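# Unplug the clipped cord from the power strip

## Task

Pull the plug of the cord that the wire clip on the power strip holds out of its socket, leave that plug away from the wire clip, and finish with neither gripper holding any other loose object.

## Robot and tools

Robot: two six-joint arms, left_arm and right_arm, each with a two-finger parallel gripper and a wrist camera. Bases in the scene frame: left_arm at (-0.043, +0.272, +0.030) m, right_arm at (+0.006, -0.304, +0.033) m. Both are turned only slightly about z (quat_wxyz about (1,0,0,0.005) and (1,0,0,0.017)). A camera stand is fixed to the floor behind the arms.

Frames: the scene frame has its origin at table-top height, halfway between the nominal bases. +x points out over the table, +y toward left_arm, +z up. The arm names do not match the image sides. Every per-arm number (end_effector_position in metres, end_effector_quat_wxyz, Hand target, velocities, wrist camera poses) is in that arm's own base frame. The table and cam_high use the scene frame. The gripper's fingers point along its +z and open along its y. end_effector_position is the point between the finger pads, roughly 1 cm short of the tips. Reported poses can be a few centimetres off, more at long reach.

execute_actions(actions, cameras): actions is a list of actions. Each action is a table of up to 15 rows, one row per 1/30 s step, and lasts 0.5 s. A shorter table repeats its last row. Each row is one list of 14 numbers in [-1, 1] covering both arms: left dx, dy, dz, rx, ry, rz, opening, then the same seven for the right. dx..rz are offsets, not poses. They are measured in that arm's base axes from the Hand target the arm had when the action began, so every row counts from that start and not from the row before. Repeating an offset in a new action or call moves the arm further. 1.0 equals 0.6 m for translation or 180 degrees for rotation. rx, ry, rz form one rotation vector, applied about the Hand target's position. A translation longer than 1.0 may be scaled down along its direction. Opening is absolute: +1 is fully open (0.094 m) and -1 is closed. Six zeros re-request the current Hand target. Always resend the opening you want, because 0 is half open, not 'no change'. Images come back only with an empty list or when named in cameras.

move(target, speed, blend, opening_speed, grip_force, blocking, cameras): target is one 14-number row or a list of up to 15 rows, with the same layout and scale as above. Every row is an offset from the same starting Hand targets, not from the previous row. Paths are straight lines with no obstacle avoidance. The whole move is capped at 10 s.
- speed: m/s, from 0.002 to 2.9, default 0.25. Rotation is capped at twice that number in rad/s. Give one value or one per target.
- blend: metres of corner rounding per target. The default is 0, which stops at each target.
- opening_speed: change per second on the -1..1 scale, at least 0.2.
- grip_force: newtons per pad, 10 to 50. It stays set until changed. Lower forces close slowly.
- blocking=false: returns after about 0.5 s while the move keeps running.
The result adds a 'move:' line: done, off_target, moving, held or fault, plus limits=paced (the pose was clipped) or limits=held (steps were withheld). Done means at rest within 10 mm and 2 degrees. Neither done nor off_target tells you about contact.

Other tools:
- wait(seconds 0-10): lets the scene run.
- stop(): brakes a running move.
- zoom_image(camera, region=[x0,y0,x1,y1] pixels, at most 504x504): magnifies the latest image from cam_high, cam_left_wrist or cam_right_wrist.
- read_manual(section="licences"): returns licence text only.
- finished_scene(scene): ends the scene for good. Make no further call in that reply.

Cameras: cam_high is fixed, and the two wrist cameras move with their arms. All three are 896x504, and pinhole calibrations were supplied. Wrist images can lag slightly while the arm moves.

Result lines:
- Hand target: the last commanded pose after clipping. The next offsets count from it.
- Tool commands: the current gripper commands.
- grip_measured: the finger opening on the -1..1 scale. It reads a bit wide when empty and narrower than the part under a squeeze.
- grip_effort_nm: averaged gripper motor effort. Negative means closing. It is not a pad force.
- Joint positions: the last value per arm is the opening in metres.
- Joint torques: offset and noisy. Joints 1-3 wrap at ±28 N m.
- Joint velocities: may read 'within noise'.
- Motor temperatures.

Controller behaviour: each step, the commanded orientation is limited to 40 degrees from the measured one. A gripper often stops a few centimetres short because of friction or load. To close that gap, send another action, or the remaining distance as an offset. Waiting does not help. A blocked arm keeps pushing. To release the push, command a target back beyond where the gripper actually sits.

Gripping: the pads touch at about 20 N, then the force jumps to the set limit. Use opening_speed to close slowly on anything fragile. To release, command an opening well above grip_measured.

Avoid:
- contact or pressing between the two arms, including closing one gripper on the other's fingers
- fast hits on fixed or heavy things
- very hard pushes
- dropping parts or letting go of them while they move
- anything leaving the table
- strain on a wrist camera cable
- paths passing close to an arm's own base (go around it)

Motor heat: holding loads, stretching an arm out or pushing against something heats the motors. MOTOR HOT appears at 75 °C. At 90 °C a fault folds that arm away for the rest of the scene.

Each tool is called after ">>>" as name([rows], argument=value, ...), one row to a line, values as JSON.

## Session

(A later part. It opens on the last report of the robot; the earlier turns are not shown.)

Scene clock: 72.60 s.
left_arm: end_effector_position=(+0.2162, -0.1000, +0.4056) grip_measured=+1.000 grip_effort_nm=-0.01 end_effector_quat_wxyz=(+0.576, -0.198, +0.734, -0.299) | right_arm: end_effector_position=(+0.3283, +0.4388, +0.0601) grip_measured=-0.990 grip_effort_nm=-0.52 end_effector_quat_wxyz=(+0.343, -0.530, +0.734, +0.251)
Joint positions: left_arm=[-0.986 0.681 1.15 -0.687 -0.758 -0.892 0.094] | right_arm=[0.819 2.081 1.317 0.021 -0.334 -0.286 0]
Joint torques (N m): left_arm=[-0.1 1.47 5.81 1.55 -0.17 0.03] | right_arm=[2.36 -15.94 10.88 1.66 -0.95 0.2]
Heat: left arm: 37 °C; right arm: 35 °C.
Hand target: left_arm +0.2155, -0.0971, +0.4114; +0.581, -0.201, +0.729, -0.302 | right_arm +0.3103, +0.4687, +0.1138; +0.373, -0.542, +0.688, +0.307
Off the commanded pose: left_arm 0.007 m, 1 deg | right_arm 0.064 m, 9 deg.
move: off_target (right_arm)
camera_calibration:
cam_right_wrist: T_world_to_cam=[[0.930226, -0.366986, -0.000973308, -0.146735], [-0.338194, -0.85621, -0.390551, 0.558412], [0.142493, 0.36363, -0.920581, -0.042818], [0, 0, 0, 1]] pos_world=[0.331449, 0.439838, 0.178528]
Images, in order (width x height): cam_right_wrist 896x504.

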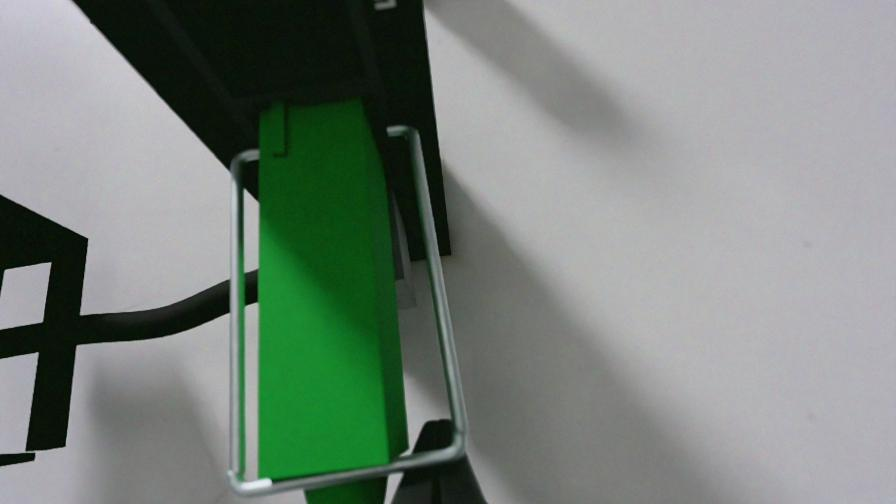

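>>> move(target=[0,0,0,0,0,0,1,0.0,0.035,0.03,0.04,0,0,-1], speed=0.1, cameras=["cam_right_wrist"])

Scene clock: 75.33 s.
left_arm: end_effector_position=(+0.2162, -0.1000, +0.4056) grip_measured=+1.000 grip_effort_nm=-0.01 end_effector_quat_wxyz=(+0.576, -0.198, +0.734, -0.299) | right_arm: end_effector_position=(+0.3276, +0.4403, +0.0616) grip_measured=-0.990 grip_effort_nm=-0.52 end_effector_quat_wxyz=(+0.336, -0.509, +0.746, +0.266)
Joint positions: left_arm=[-0.986 0.681 1.15 -0.687 -0.758 -0.892 0.094] | right_arm=[0.819 2.081 1.317 0.028 -0.343 -0.225 0]
Joint torques (N m): left_arm=[-0.06 1.47 5.82 1.54 -0.17 0.04] | right_arm=[3.77 -16.25 8.65 2.74 -1.22 0.36]
Heat: left arm: 37 °C; right arm: 35 °C.
Hand target: left_arm +0.2155, -0.0971, +0.4114; +0.581, -0.201, +0.729, -0.302 | right_arm +0.3102, +0.4897, +0.1318; +0.407, -0.517, +0.667, +0.349
Off the commanded pose: left_arm 0.007 m, 1 deg | right_arm 0.088 m, 15 deg.
move: off_target (right_arm)
camera_calibration:
cam_right_wrist: T_world_to_cam=[[0.916941, -0.395737, -0.0510986, -0.125408], [-0.382625, -0.835689, -0.393982, 0.565787], [0.11321, 0.38081, -0.917697, -0.0399836], [0, 0, 0, 1]] pos_world=[0.336003, 0.438419, 0.179809]
Images, in order (width x height): cam_right_wrist 896x504.

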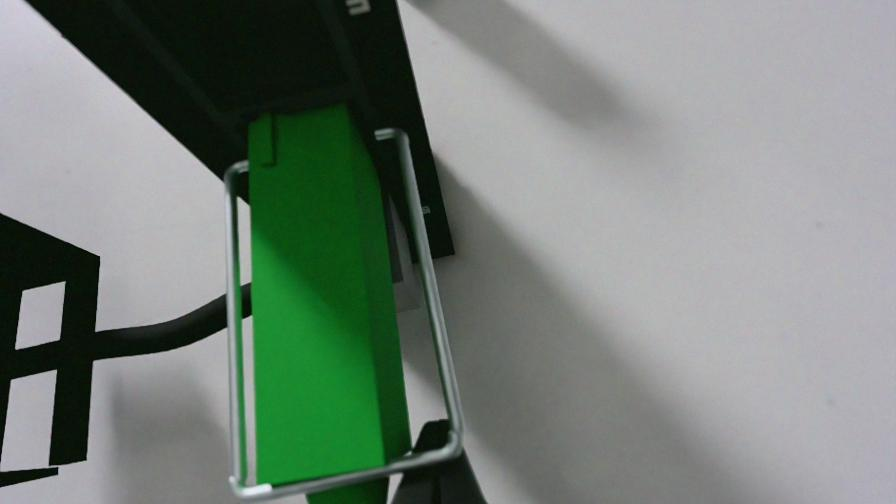

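>>> zoom_image(camera="cam_right_wrist", region=[200, 254, 500, 504])

>>> execute_actions(actions=[])

>>> zoom_image(camera="cam_high", region=[440, 150, 640, 330])

>>> zoom_image(camera="cam_left_wrist", region=[0, 200, 400, 504])

Scaled by 1.680 from the camera's 896x504 image, which has a finer 1280x720 frame.

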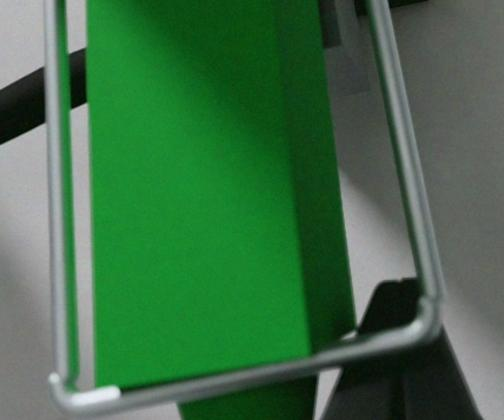

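Scene clock: 80.00 s.
left_arm: end_effector_position=(+0.2162, -0.1000, +0.4056) grip_measured=+1.000 grip_effort_nm=-0.01 end_effector_quat_wxyz=(+0.576, -0.198, +0.734, -0.299) | right_arm: end_effector_position=(+0.3276, +0.4403, +0.0616) grip_measured=-0.990 grip_effort_nm=-0.52 end_effector_quat_wxyz=(+0.336, -0.509, +0.747, +0.266)
Joint positions: left_arm=[-0.986 0.681 1.15 -0.687 -0.758 -0.892 0.094] | right_arm=[0.819 2.081 1.317 0.028 -0.343 -0.224 0]
Joint velocities: within noise
Joint torques (N m): left_arm=[-0.06 1.48 5.78 1.54 -0.16 0.05] | right_arm=[3.66 -16.1 8.8 2.73 -1.22 0.32]
Motor temperatures (°C): left_arm=[27 28 37 35 26 27 27] | right_arm=[27 35 34 36 28 27 25]
Heat: left arm: 37 °C; right arm: 36 °C.
Hand target: left_arm +0.2155, -0.0971, +0.4114; +0.581, -0.201, +0.729, -0.302 | right_arm +0.3103, +0.4897, +0.1317; +0.406, -0.517, +0.667, +0.349
Tool commands: left_gripper/opening=+1.0 right_gripper/opening=-1.0
Off the commanded pose: left_arm 0.007 m, 1 deg | right_arm 0.088 m, 15 deg.
camera_calibration:
cam_left_wrist: T_world_to_cam=[[-0.0887877, -0.772676, 0.628561, -0.315657], [-0.647539, -0.434725, -0.625866, 0.402919], [0.756843, -0.462587, -0.461739, 0.0908979], [0, 0, 0, 1]] pos_world=[0.164084, -0.0266936, 0.492554]
cam_right_wrist: T_world_to_cam=[[0.916733, -0.39615, -0.0516356, -0.125151], [-0.383213, -0.835454, -0.393909, 0.565907], [0.112908, 0.380897, -0.917698, -0.0399308], [0, 0, 0, 1]] pos_world=[0.336102, 0.43842, 0.17981]

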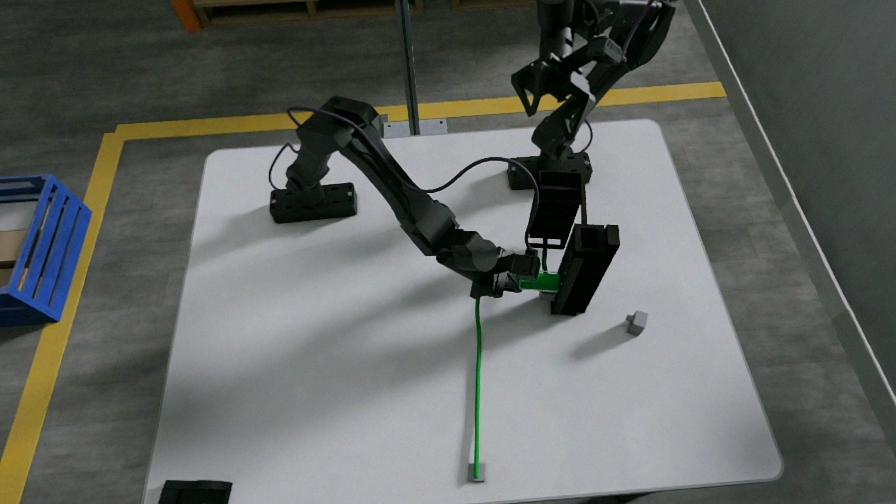

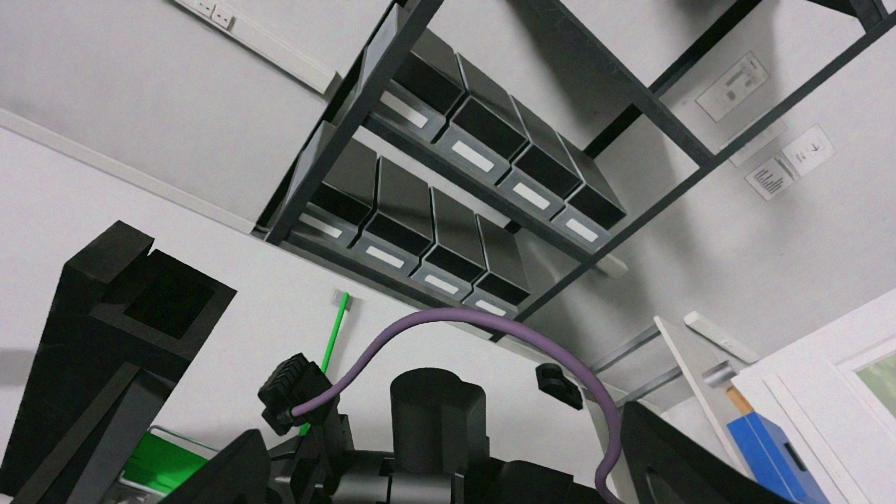

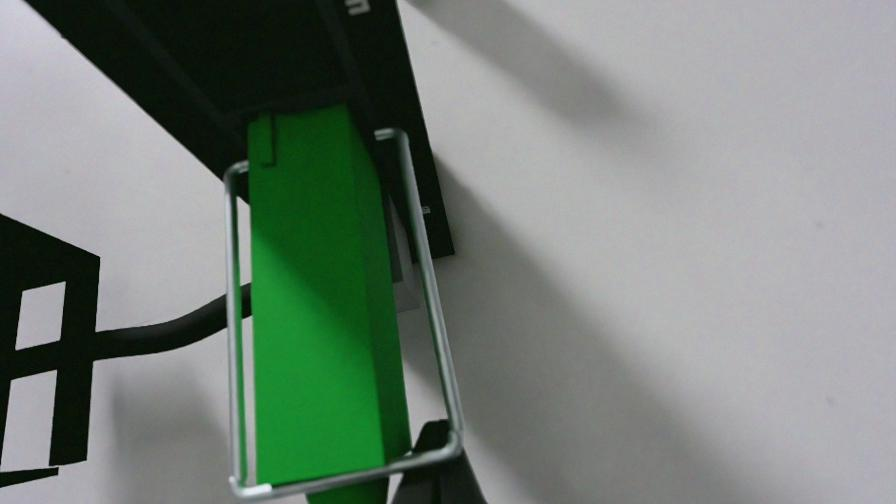

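Scaled by 2.520 from the camera's 896x504 image, which has a finer 1280x720 frame.

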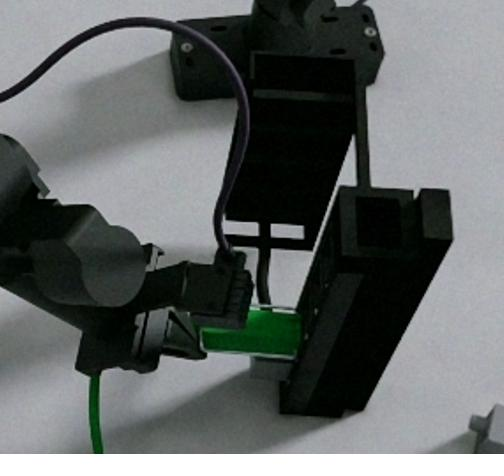

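Scaled by 1.260 from the camera's 896x504 image, which has a finer 1280x720 frame.

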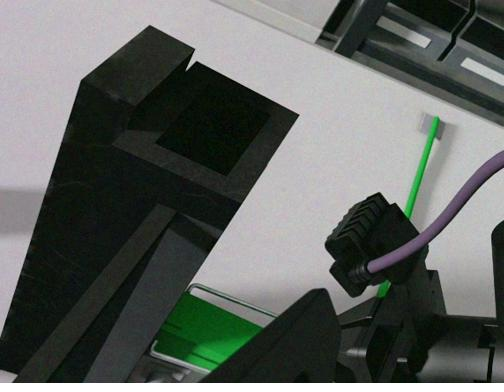

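>>> move(target=[0,0,0,0,0,0,1,0.042,-0.05,0.0,0,0,0,-1], speed=0.08, cameras=["cam_right_wrist"])

>>> zoom_image(camera="cam_right_wrist", region=[200, 204, 500, 504])

Scene clock: 90.37 s.
left_arm: end_effector_position=(+0.2162, -0.1000, +0.4056) grip_measured=+1.000 grip_effort_nm=-0.01 end_effector_quat_wxyz=(+0.576, -0.198, +0.734, -0.299) | right_arm: end_effector_position=(+0.3292, +0.4362, +0.0709) grip_measured=-0.990 grip_effort_nm=-0.53 end_effector_quat_wxyz=(+0.331, -0.510, +0.730, +0.313)
Joint positions: left_arm=[-0.986 0.681 1.15 -0.687 -0.758 -0.892 0.094] | right_arm=[0.772 2.077 1.311 0.049 -0.472 -0.231 0]
Joint torques (N m): left_arm=[-0.09 1.48 5.82 1.54 -0.19 0.02] | right_arm=[0.21 -15.73 8.92 2.58 -0.7 -0.05]
Motor temperatures (°C): left_arm=[26 28 37 35 26 27 27] | right_arm=[28 36 34 41 28 27 25]
Heat: left arm: 37 °C; right arm: 41 °C.
Hand target: left_arm +0.2155, -0.0971, +0.4114; +0.581, -0.201, +0.729, -0.302 | right_arm +0.3354, +0.4597, +0.1317; +0.406, -0.517, +0.667, +0.349
Off the commanded pose: left_arm 0.007 m, 1 deg | right_arm 0.066 m, 12 deg.
move: off_target (right_arm)
camera_calibration:
cam_right_wrist: T_world_to_cam=[[0.932796, -0.34036, -0.118516, -0.152654], [-0.356764, -0.825402, -0.437529, 0.556634], [0.0510942, 0.450408, -0.89136, -0.0418446], [0, 0, 0, 1]] pos_world=[0.343121, 0.426337, 0.188153]
Images, in order (width x height): cam_right_wrist 896x504.

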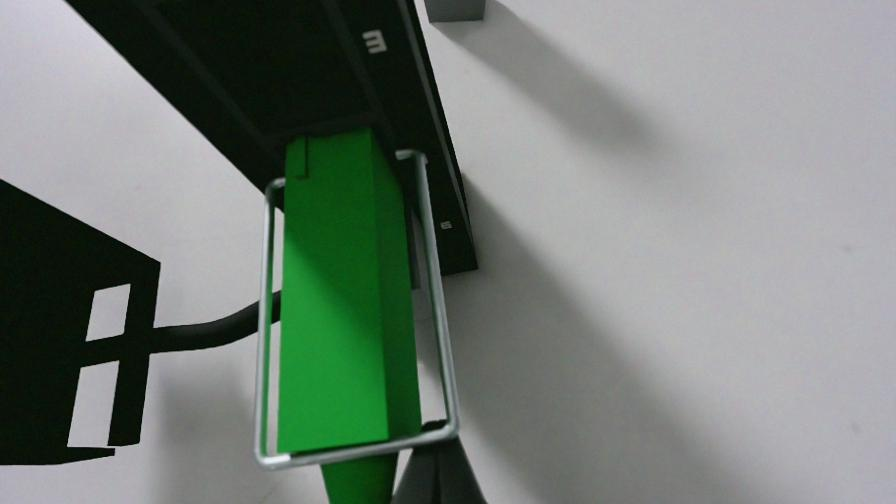

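Scaled by 1.680 from the camera's 896x504 image, which has a finer 1280x720 frame.

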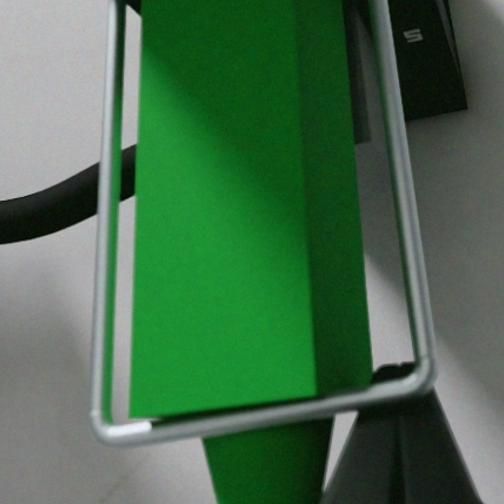

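>>> move([
  [0,0,0,0,0,0,1,0.01,-0.07,-0.12,0,0,0,-1],
  [0,0,0,0,0,0,1,0.01,-0.12,0.03,0,0,0,-1],
], speed=0.12, blend=0.01, cameras=["cam_right_wrist","cam_high"])

>>> zoom_image(camera="cam_high", region=[440, 200, 600, 330])

Scene clock: 97.70 s.
left_arm: end_effector_position=(+0.2162, -0.1000, +0.4056) grip_measured=+1.000 grip_effort_nm=-0.02 end_effector_quat_wxyz=(+0.576, -0.198, +0.734, -0.299) | right_arm: end_effector_position=(+0.3364, +0.3817, +0.1112) grip_measured=-0.990 grip_effort_nm=-0.52 end_effector_quat_wxyz=(+0.370, -0.509, +0.698, +0.342)
Joint positions: left_arm=[-0.986 0.681 1.15 -0.687 -0.758 -0.892 0.094] | right_arm=[0.637 1.905 1.145 0.107 -0.627 -0.306 0]
Joint torques (N m): left_arm=[-0.05 1.52 5.79 1.55 -0.17 0.04] | right_arm=[-0.38 -13.34 10.76 1.52 -0.4 -0.2]
Heat: left arm: 37 °C; right arm: 41 °C.
Hand target: left_arm +0.2155, -0.0971, +0.4114; +0.581, -0.201, +0.729, -0.302 | right_arm +0.3415, +0.3877, +0.1498; +0.407, -0.517, +0.667, +0.349
Off the commanded pose: left_arm 0.007 m, 1 deg | right_arm 0.039 m, 6 deg.
move: off_target (right_arm)
camera_calibration:
cam_right_wrist: T_world_to_cam=[[0.946512, -0.304462, -0.106854, -0.192685], [-0.312623, -0.783311, -0.5373, 0.512116], [0.0798877, 0.541965, -0.836595, -0.0323939], [0, 0, 0, 1]] pos_world=[0.345066, 0.360037, 0.22747]
Images, in order (width x height): cam_high 896x504, cam_right_wrist 896x504.

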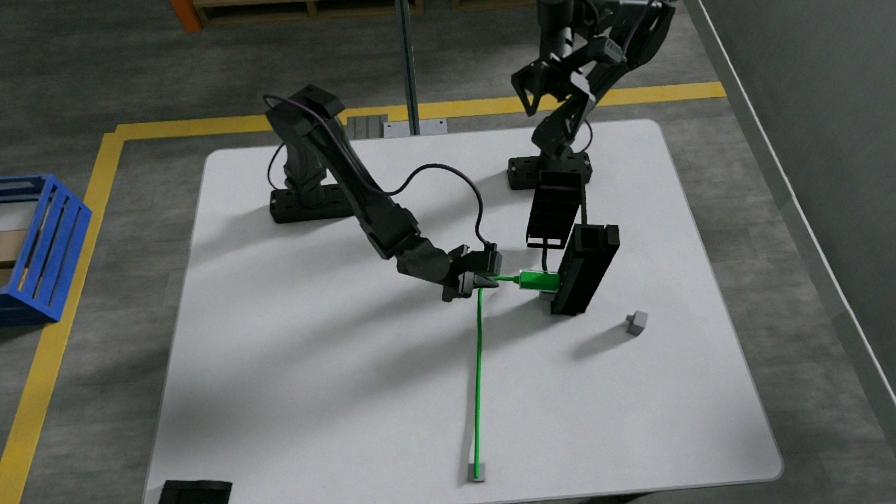

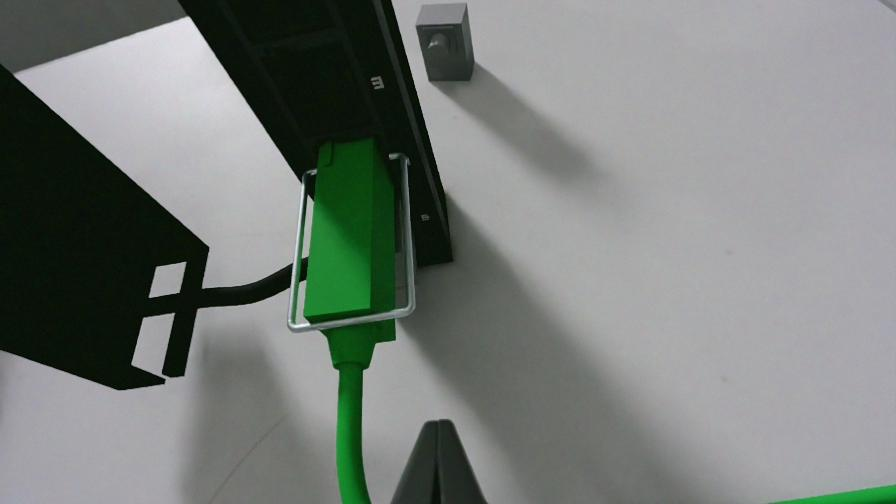

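Scaled by 3.150 from the camera's 896x504 image, which has a finer 1280x720 frame.

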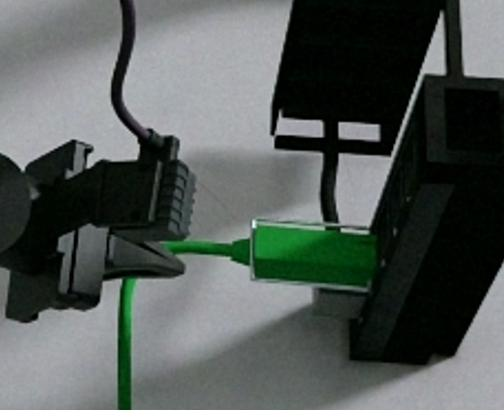

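>>> move([
  [0,0,0,0,0,0,1,-0.006,0.045,-0.155,0,0,0,-1],
  [0,0,0,0,0,0,1,-0.007,0.09,-0.163,0,0,0,-1],
], speed=0.1, cameras=["cam_right_wrist"])

Scene clock: 103.80 s.
left_arm: end_effector_position=(+0.2162, -0.1000, +0.4056) grip_measured=+1.000 grip_effort_nm=-0.02 end_effector_quat_wxyz=(+0.576, -0.198, +0.734, -0.299) | right_arm: end_effector_position=(+0.3395, +0.4361, +0.0665) grip_measured=-0.990 grip_effort_nm=-0.52 end_effector_quat_wxyz=(+0.421, -0.516, +0.661, +0.347)
Joint positions: left_arm=[-0.986 0.681 1.15 -0.687 -0.758 -0.892 0.094] | right_arm=[0.734 2.132 1.159 0.475 -0.558 -0.254 0]
Joint torques (N m): left_arm=[-0.06 1.46 5.78 1.54 -0.18 0.05] | right_arm=[0.62 -7.72 9.13 1.53 -0.07 0.07]
Heat: left arm: 37 °C; right arm: 40 °C.
Hand target: left_arm +0.2155, -0.0971, +0.4114; +0.581, -0.201, +0.729, -0.302 | right_arm +0.3372, +0.4418, +0.0519; +0.406, -0.517, +0.667, +0.349
Off the commanded pose: left_arm 0.007 m, 1 deg | right_arm 0.016 m, 2 deg.
move: off_target (right_arm)
camera_calibration:
cam_right_wrist: T_world_to_cam=[[0.958135, -0.284028, -0.0361186, -0.201433], [-0.243543, -0.742161, -0.624406, 0.496076], [0.150543, 0.607062, -0.780264, -0.155681], [0, 0, 0, 1]] pos_world=[0.337253, 0.405464, 0.181006]
Images, in order (width x height): cam_right_wrist 896x504.

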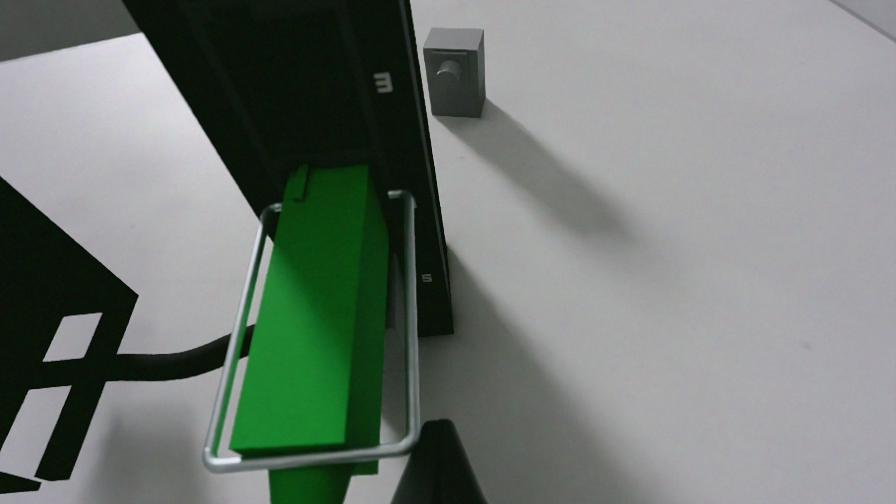

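>>> move([
  [0,0,0,0,0,0,1,0.0,-0.045,-0.01,0,0,0,-1],
  [0,0,0,0,0,0,1,-0.012,-0.03,-0.05,0,0,0,-1],
], speed=0.1, cameras=["cam_right_wrist"])

Scene clock: 106.73 s.
left_arm: end_effector_position=(+0.2162, -0.1000, +0.4056) grip_measured=+1.000 grip_effort_nm=-0.01 end_effector_quat_wxyz=(+0.576, -0.198, +0.734, -0.299) | right_arm: end_effector_position=(+0.3375, +0.4302, +0.0624) grip_measured=-0.990 grip_effort_nm=-0.52 end_effector_quat_wxyz=(+0.446, -0.519, +0.636, +0.358)
Joint positions: left_arm=[-0.986 0.681 1.15 -0.687 -0.758 -0.892 0.094] | right_arm=[0.717 2.156 1.096 0.627 -0.598 -0.262 0]
Joint torques (N m): left_arm=[-0.03 1.55 5.79 1.54 -0.19 0.03] | right_arm=[0.55 -6.86 4.63 1.23 0.09 0.03]
Heat: left arm: 37 °C; right arm: 40 °C.
Hand target: left_arm +0.2155, -0.0971, +0.4114; +0.581, -0.201, +0.729, -0.302 | right_arm +0.3301, +0.4237, +0.0219; +0.407, -0.517, +0.667, +0.349
Off the commanded pose: left_arm 0.007 m, 1 deg | right_arm 0.042 m, 6 deg.
move: off_target (right_arm)
camera_calibration:
cam_right_wrist: T_world_to_cam=[[0.965016, -0.262056, -0.00841182, -0.214927], [-0.198914, -0.710842, -0.674639, 0.463304], [0.170813, 0.652711, -0.7381, -0.184095], [0, 0, 0, 1]] pos_world=[0.331011, 0.393174, 0.174875]
Images, in order (width x height): cam_right_wrist 896x504.

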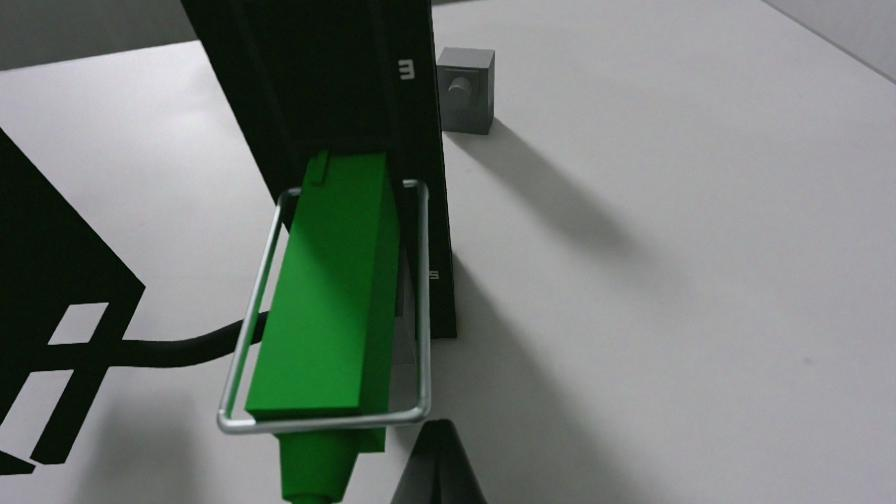

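>>> move([
  [0,0,0,0,0,0,1,0.0,-0.06,0.17,-0.11,0.01,0,-1],
  [0,0,0,0,0,0,1,-0.015,-0.005,0.035,-0.11,0.01,0,-1],
], speed=0.15, cameras=["cam_right_wrist"])

Scene clock: 115.67 s.
left_arm: end_effector_position=(+0.2162, -0.1000, +0.4056) grip_measured=+1.000 grip_effort_nm=-0.01 end_effector_quat_wxyz=(+0.576, -0.198, +0.734, -0.299) | right_arm: end_effector_position=(+0.3259, +0.4188, +0.0560) grip_measured=-0.990 grip_effort_nm=-0.52 end_effector_quat_wxyz=(+0.311, -0.573, +0.721, +0.233)
Joint positions: left_arm=[-0.986 0.681 1.15 -0.687 -0.758 -0.892 0.094] | right_arm=[0.784 2.064 1.343 -0.125 -0.37 -0.417 0]
Joint torques (N m): left_arm=[-0.03 1.44 5.82 1.55 -0.18 0.05] | right_arm=[0.55 -9.05 6.84 1.47 -0.22 0.11]
Heat: left arm: 37 °C; right arm: 38 °C.
Hand target: left_arm +0.2155, -0.0971, +0.4114; +0.581, -0.201, +0.729, -0.302 | right_arm +0.3210, +0.4208, +0.0429; +0.301, -0.574, +0.724, +0.238
Off the commanded pose: left_arm 0.007 m, 1 deg | right_arm 0.014 m, 1 deg.
move: off_target (right_arm)
camera_calibration:
cam_right_wrist: T_world_to_cam=[[0.95626, -0.291007, 0.0296784, -0.193916], [-0.267083, -0.909989, -0.317153, 0.534072], [0.119301, 0.295354, -0.94791, -0.00120604], [0, 0, 0, 1]] pos_world=[0.32822, 0.429925, 0.173994]
Images, in order (width x height): cam_right_wrist 896x504.

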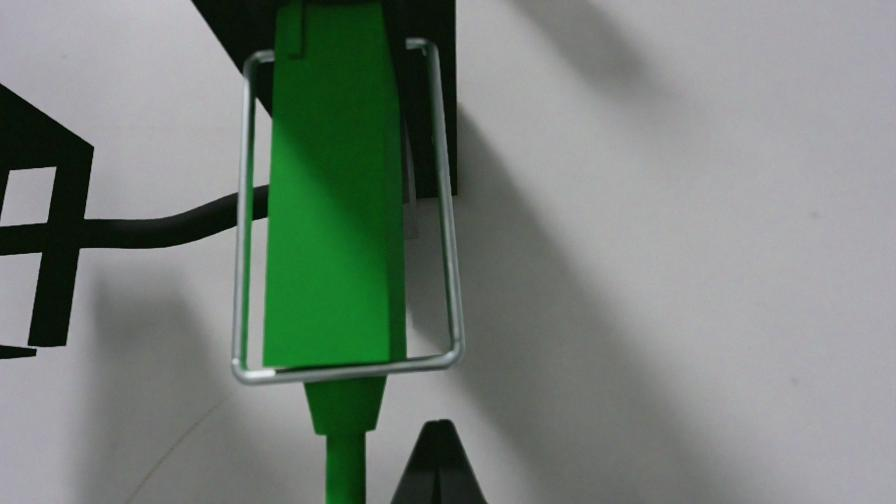

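>>> move([
  [0,0,0,0,0,0,1,0.008,0.0,-0.035,0,0,0,-1],
  [0,0,0,0,0,0,1,0.006,0.055,-0.035,0,0,0,-1],
], speed=0.1, cameras=["cam_right_wrist"])

Scene clock: 118.70 s.
left_arm: end_effector_position=(+0.2162, -0.1000, +0.4056) grip_measured=+1.000 grip_effort_nm=-0.01 end_effector_quat_wxyz=(+0.576, -0.198, +0.734, -0.299) | right_arm: end_effector_position=(+0.3370, +0.4409, +0.0314) grip_measured=-0.990 grip_effort_nm=-0.52 end_effector_quat_wxyz=(+0.319, -0.568, +0.726, +0.220)
Joint positions: left_arm=[-0.986 0.681 1.15 -0.687 -0.758 -0.892 0.094] | right_arm=[0.814 2.177 1.412 -0.063 -0.319 -0.388 0]
Joint torques (N m): left_arm=[-0.08 1.5 5.75 1.54 -0.18 0.03] | right_arm=[1.63 -9.03 10.06 1.25 -0.4 0.22]
Heat: left arm: 37 °C; right arm: 38 °C.
Hand target: left_arm +0.2155, -0.0971, +0.4114; +0.581, -0.201, +0.729, -0.302 | right_arm +0.3246, +0.4538, +0.0220; +0.301, -0.574, +0.724, +0.238
Off the commanded pose: left_arm 0.007 m, 1 deg | right_arm 0.020 m, 3 deg.
move: off_target (right_arm)
camera_calibration:
cam_right_wrist: T_world_to_cam=[[0.947922, -0.314389, 0.0510124, -0.18495], [-0.283368, -0.905597, -0.315589, 0.552929], [0.145415, 0.284699, -0.947524, -0.0364878], [0, 0, 0, 1]] pos_world=[0.337307, 0.452973, 0.14936]
Images, in order (width x height): cam_right_wrist 896x504.

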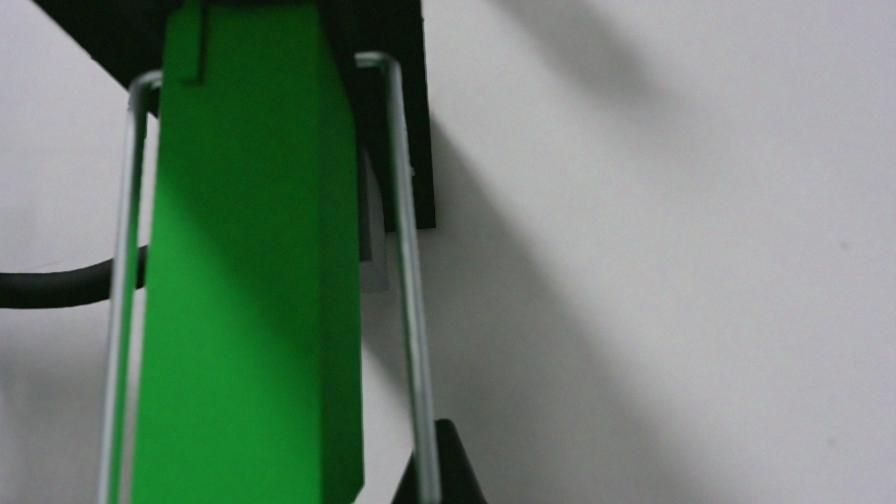

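>>> move(target=[0,0,0,0,0,0,1,0.01,0.01,0.15,0,0,0,-1], speed=0.1, cameras=["cam_right_wrist","cam_high"])

Scene clock: 121.23 s.
left_arm: end_effector_position=(+0.2162, -0.1000, +0.4056) grip_measured=+1.000 grip_effort_nm=-0.01 end_effector_quat_wxyz=(+0.576, -0.198, +0.734, -0.299) | right_arm: end_effector_position=(+0.3260, +0.4361, +0.0539) grip_measured=-0.990 grip_effort_nm=-0.52 end_effector_quat_wxyz=(+0.244, -0.574, +0.754, +0.208)
Joint positions: left_arm=[-0.986 0.681 1.15 -0.687 -0.758 -0.892 0.094] | right_arm=[0.825 2.172 1.608 -0.424 -0.312 -0.382 0]
Joint torques (N m): left_arm=[-0.06 1.51 5.81 1.54 -0.18 0.03] | right_arm=[0.94 -17.21 12.08 1.37 -0.48 0.1]
Heat: left arm: 37 °C; right arm: 38 °C.
Hand target: left_arm +0.2155, -0.0971, +0.4114; +0.581, -0.201, +0.729, -0.302 | right_arm +0.3305, +0.4598, +0.1119; +0.301, -0.574, +0.724, +0.238
Off the commanded pose: left_arm 0.007 m, 1 deg | right_arm 0.063 m, 8 deg.
move: off_target (right_arm)
camera_calibration:
cam_right_wrist: T_world_to_cam=[[0.950505, -0.310311, -0.0157228, -0.176135], [-0.30826, -0.935463, -0.172872, 0.565973], [0.038936, 0.169162, -0.984819, 0.0748712], [0, 0, 0, 1]] pos_world=[0.338968, 0.462124, 0.168806]
Images, in order (width x height): cam_high 896x504, cam_right_wrist 896x504.

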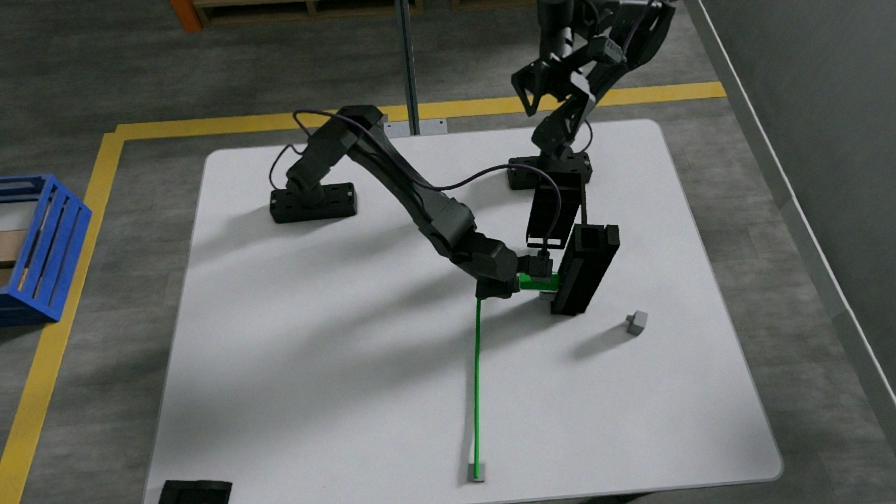

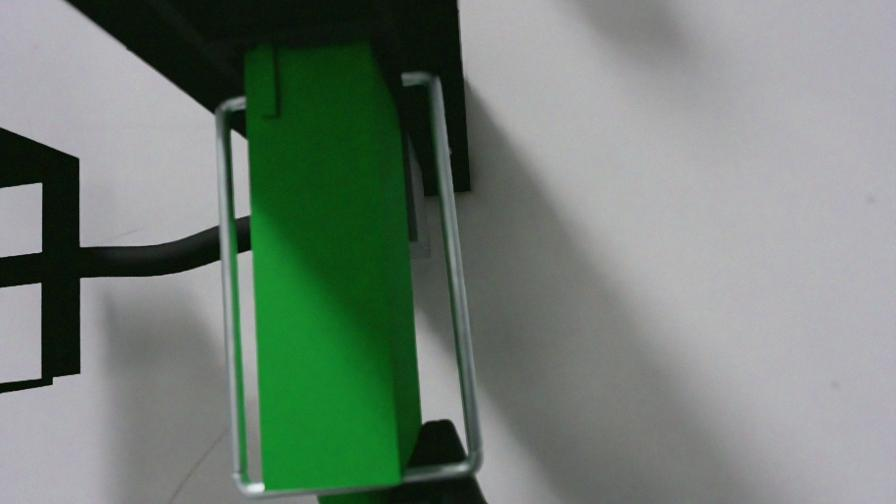

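>>> move(target=[0,0,0,0,0,0,1,0.025,-0.01,0.05,0.05,0,0,-1], speed=0.08, cameras=["cam_right_wrist"])

>>> zoom_image(camera="cam_right_wrist", region=[200, 204, 500, 504])

Scene clock: 124.63 s.
left_arm: end_effector_position=(+0.2162, -0.1000, +0.4056) grip_measured=+1.000 grip_effort_nm=-0.01 end_effector_quat_wxyz=(+0.576, -0.198, +0.734, -0.299) | right_arm: end_effector_position=(+0.3457, +0.4448, +0.1045) grip_measured=-0.990 grip_effort_nm=-0.52 end_effector_quat_wxyz=(+0.310, -0.548, +0.726, +0.277)
Joint positions: left_arm=[-0.986 0.681 1.15 -0.687 -0.758 -0.892 0.094] | right_arm=[0.77 2.109 1.581 -0.282 -0.445 -0.343 0]
Joint torques (N m): left_arm=[-0.05 1.51 5.78 1.55 -0.17 0.05] | right_arm=[0.46 -15.68 9.33 1.59 -0.37 0.1]
Heat: left arm: 37 °C; right arm: 38 °C.
Hand target: left_arm +0.2155, -0.0971, +0.4114; +0.581, -0.201, +0.729, -0.302 | right_arm +0.3457, +0.4537, +0.1420; +0.345, -0.549, +0.703, +0.294
Off the commanded pose: left_arm 0.007 m, 1 deg | right_arm 0.038 m, 5 deg.
move: off_target (right_arm)
camera_calibration:
cam_right_wrist: T_world_to_cam=[[0.951328, -0.302997, -0.0562895, -0.190621], [-0.301956, -0.879905, -0.366865, 0.582329], [0.0616295, 0.366006, -0.92857, 0.0211673], [0, 0, 0, 1]] pos_world=[0.355876, 0.44689, 0.222562]
Images, in order (width x height): cam_right_wrist 896x504.

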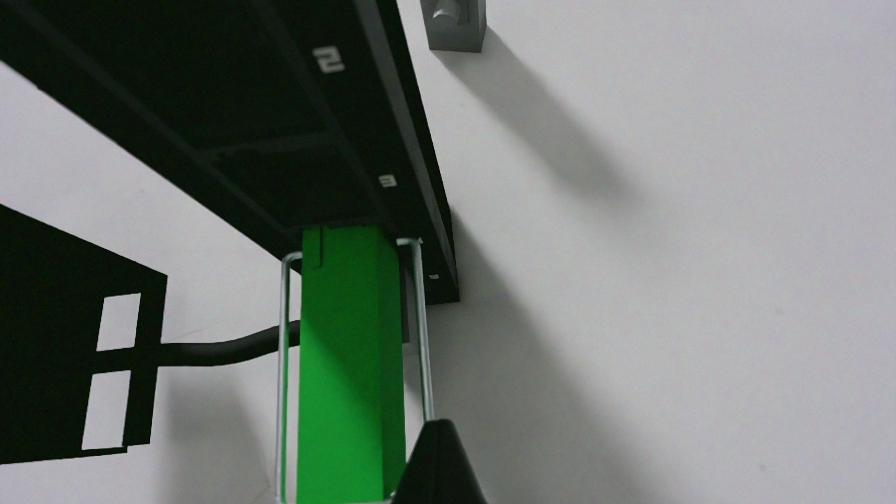

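Scaled by 1.680 from the camera's 896x504 image, which has a finer 1280x720 frame.

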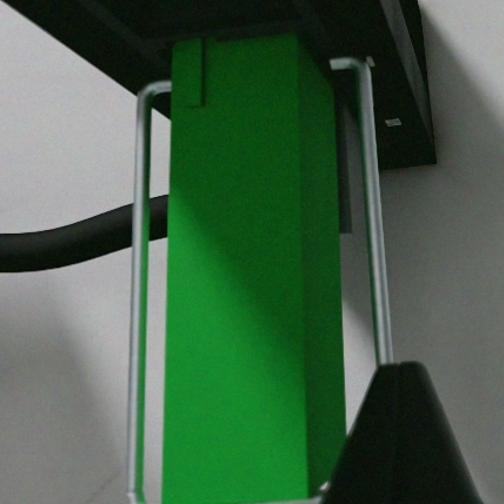

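>>> move([
  [0,0,0,0,0,0,1,-0.027,-0.106,0.0,-0.05,0,0,-1],
  [0,0,0,0,0,0,1,-0.041,-0.055,-0.165,-0.05,0,0,-1],
  [0,0,0,0,0,0,1,-0.033,-0.055,-0.2,-0.05,0,0,-1],
  [0,0,0,0,0,0,1,-0.035,0.0,-0.2,-0.05,0,0,-1],
], speed=0.12, blend=[0.01,0,0,0], cameras=["cam_right_wrist"])

Scene clock: 136.23 s.
left_arm: end_effector_position=(+0.2162, -0.1000, +0.4056) grip_measured=+1.000 grip_effort_nm=-0.01 end_effector_quat_wxyz=(+0.576, -0.198, +0.734, -0.299) | right_arm: end_effector_position=(+0.3367, +0.4406, +0.0305) grip_measured=-0.990 grip_effort_nm=-0.52 end_effector_quat_wxyz=(+0.318, -0.568, +0.727, +0.219)
Joint positions: left_arm=[-0.986 0.681 1.15 -0.687 -0.758 -0.892 0.094] | right_arm=[0.815 2.177 1.412 -0.066 -0.318 -0.389 0]
Joint torques (N m): left_arm=[-0.09 1.5 5.76 1.54 -0.18 0.05] | right_arm=[1.89 -9.17 9.94 1.27 -0.44 0.26]
Heat: left arm: 37 °C; right arm: 38 °C.
Hand target: left_arm +0.2155, -0.0971, +0.4114; +0.581, -0.201, +0.729, -0.302 | right_arm +0.3246, +0.4538, +0.0220; +0.301, -0.574, +0.723, +0.238
Off the commanded pose: left_arm 0.007 m, 1 deg | right_arm 0.020 m, 3 deg.
move: off_target (right_arm)
camera_calibration:
cam_right_wrist: T_world_to_cam=[[0.948108, -0.313803, 0.0511817, -0.184969], [-0.283261, -0.906767, -0.312308, 0.552535], [0.144413, 0.281604, -0.948601, -0.0354869], [0, 0, 0, 1]] pos_world=[0.337007, 0.45297, 0.148365]
Images, in order (width x height): cam_right_wrist 896x504.

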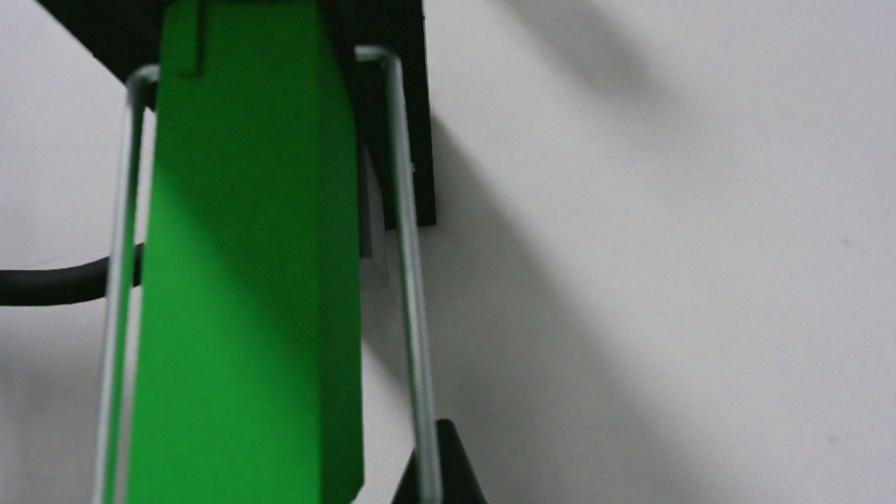

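>>> move(target=[0,0,0,0,0,0,1,0.012,0.03,0.1,0.03,0,0,-1], speed=0.06, cameras=["cam_right_wrist"])

Scene clock: 138.63 s.
left_arm: end_effector_position=(+0.2162, -0.1000, +0.4056) grip_measured=+1.000 grip_effort_nm=-0.01 end_effector_quat_wxyz=(+0.576, -0.198, +0.734, -0.299) | right_arm: end_effector_position=(+0.3376, +0.4421, +0.0407) grip_measured=-0.990 grip_effort_nm=-0.52 end_effector_quat_wxyz=(+0.297, -0.556, +0.743, +0.223)
Joint positions: left_arm=[-0.986 0.681 1.15 -0.687 -0.758 -0.892 0.094] | right_arm=[0.815 2.177 1.483 -0.174 -0.32 -0.352 0]
Joint torques (N m): left_arm=[-0.01 1.48 5.76 1.53 -0.17 0.05] | right_arm=[1.51 -14.2 12.21 1.57 -0.85 0.23]
Heat: left arm: 37 °C; right arm: 38 °C.
Hand target: left_arm +0.2155, -0.0971, +0.4114; +0.581, -0.201, +0.729, -0.302 | right_arm +0.3318, +0.4717, +0.0819; +0.328, -0.559, +0.712, +0.271
Off the commanded pose: left_arm 0.007 m, 1 deg | right_arm 0.051 m, 8 deg.
move: off_target (right_arm)
camera_calibration:
cam_right_wrist: T_world_to_cam=[[0.941638, -0.336512, 0.00885542, -0.171913], [-0.320667, -0.904683, -0.280573, 0.567839], [0.102427, 0.261358, -0.959792, -0.00286824], [0, 0, 0, 1]] pos_world=[0.34426, 0.456614, 0.15809]
Images, in order (width x height): cam_right_wrist 896x504.

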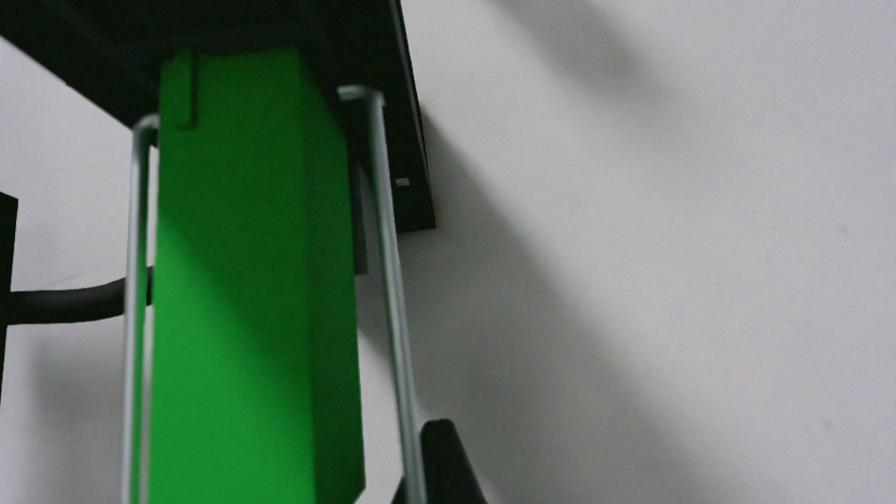

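>>> move(target=[0,0,0,0,0,0,1,-0.012,0.0,0.06,0.0,0,0,-1], speed=0.06, cameras=["cam_right_wrist"])

Scene clock: 140.63 s.
left_arm: end_effector_position=(+0.2162, -0.1000, +0.4056) grip_measured=+1.000 grip_effort_nm=-0.01 end_effector_quat_wxyz=(+0.576, -0.198, +0.734, -0.299) | right_arm: end_effector_position=(+0.3278, +0.4379, +0.0542) grip_measured=-0.990 grip_effort_nm=-0.52 end_effector_quat_wxyz=(+0.270, -0.554, +0.755, +0.225)
Joint positions: left_arm=[-0.986 0.681 1.15 -0.687 -0.758 -0.892 0.094] | right_arm=[0.821 2.146 1.523 -0.296 -0.324 -0.334 0]
Joint torques (N m): left_arm=[-0.08 1.52 5.83 1.55 -0.18 0.03] | right_arm=[1.81 -17.05 12.31 1.59 -0.71 0.1]
Heat: left arm: 37 °C; right arm: 38 °C.
Hand target: left_arm +0.2155, -0.0971, +0.4114; +0.581, -0.201, +0.729, -0.302 | right_arm +0.3246, +0.4718, +0.1179; +0.328, -0.559, +0.712, +0.271
Off the commanded pose: left_arm 0.007 m, 1 deg | right_arm 0.072 m, 10 deg.
move: off_target (right_arm)
camera_calibration:
cam_right_wrist: T_world_to_cam=[[0.939687, -0.341007, -0.0265017, -0.159694], [-0.337378, -0.911364, -0.235778, 0.570612], [0.0562491, 0.230498, -0.971446, 0.0415026], [0, 0, 0, 1]] pos_world=[0.340239, 0.456012, 0.170623]
Images, in order (width x height): cam_right_wrist 896x504.

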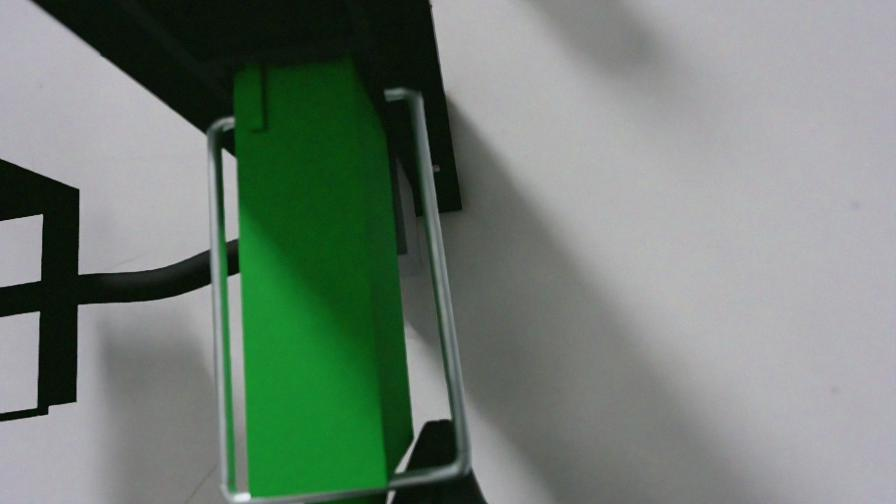

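>>> move(target=[0,0,0,0,0,0,1,0.016,0.05,0.08,0.08,0.0,0,-1], speed=0.06, cameras=["cam_right_wrist"])

Scene clock: 144.53 s.
left_arm: end_effector_position=(+0.2162, -0.1000, +0.4056) grip_measured=+1.000 grip_effort_nm=-0.01 end_effector_quat_wxyz=(+0.576, -0.198, +0.734, -0.299) | right_arm: end_effector_position=(+0.3269, +0.4395, +0.0668) grip_measured=-0.990 grip_effort_nm=-0.52 end_effector_quat_wxyz=(+0.264, -0.513, +0.771, +0.269)
Joint positions: left_arm=[-0.986 0.681 1.15 -0.687 -0.758 -0.892 0.094] | right_arm=[0.803 2.125 1.507 -0.268 -0.392 -0.229 0]
Joint torques (N m): left_arm=[-0.06 1.51 5.79 1.54 -0.18 0.02] | right_arm=[2.29 -19.37 10.18 3.22 -1.19 0.23]
Heat: left arm: 37 °C; right arm: 40 °C.
Hand target: left_arm +0.2155, -0.0971, +0.4114; +0.581, -0.201, +0.729, -0.302 | right_arm +0.3342, +0.5017, +0.1659; +0.395, -0.514, +0.672, +0.358
Off the commanded pose: left_arm 0.007 m, 1 deg | right_arm 0.117 m, 21 deg.
move: off_target (right_arm)
camera_calibration:
cam_right_wrist: T_world_to_cam=[[0.913586, -0.384026, -0.133731, -0.123403], [-0.406459, -0.87231, -0.271784, 0.58262], [-0.0122831, 0.302654, -0.953021, 0.0429211], [0, 0, 0, 1]] pos_world=[0.350077, 0.447845, 0.182749]
Images, in order (width x height): cam_right_wrist 896x504.

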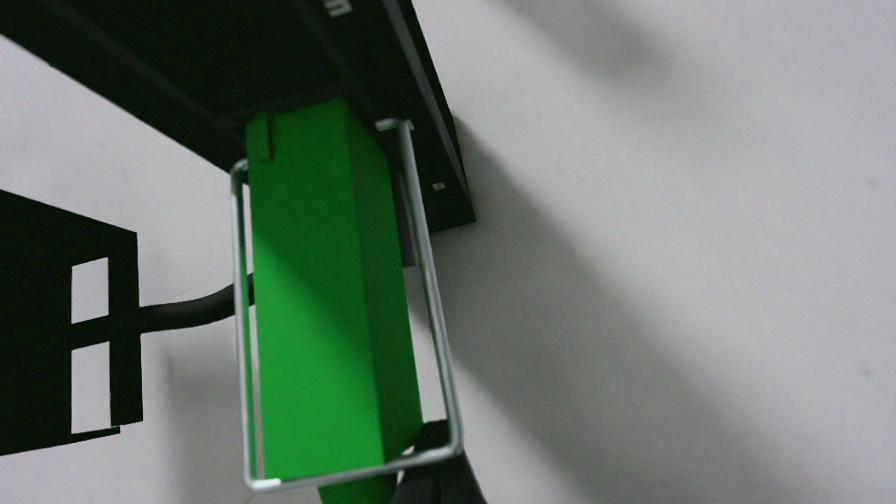

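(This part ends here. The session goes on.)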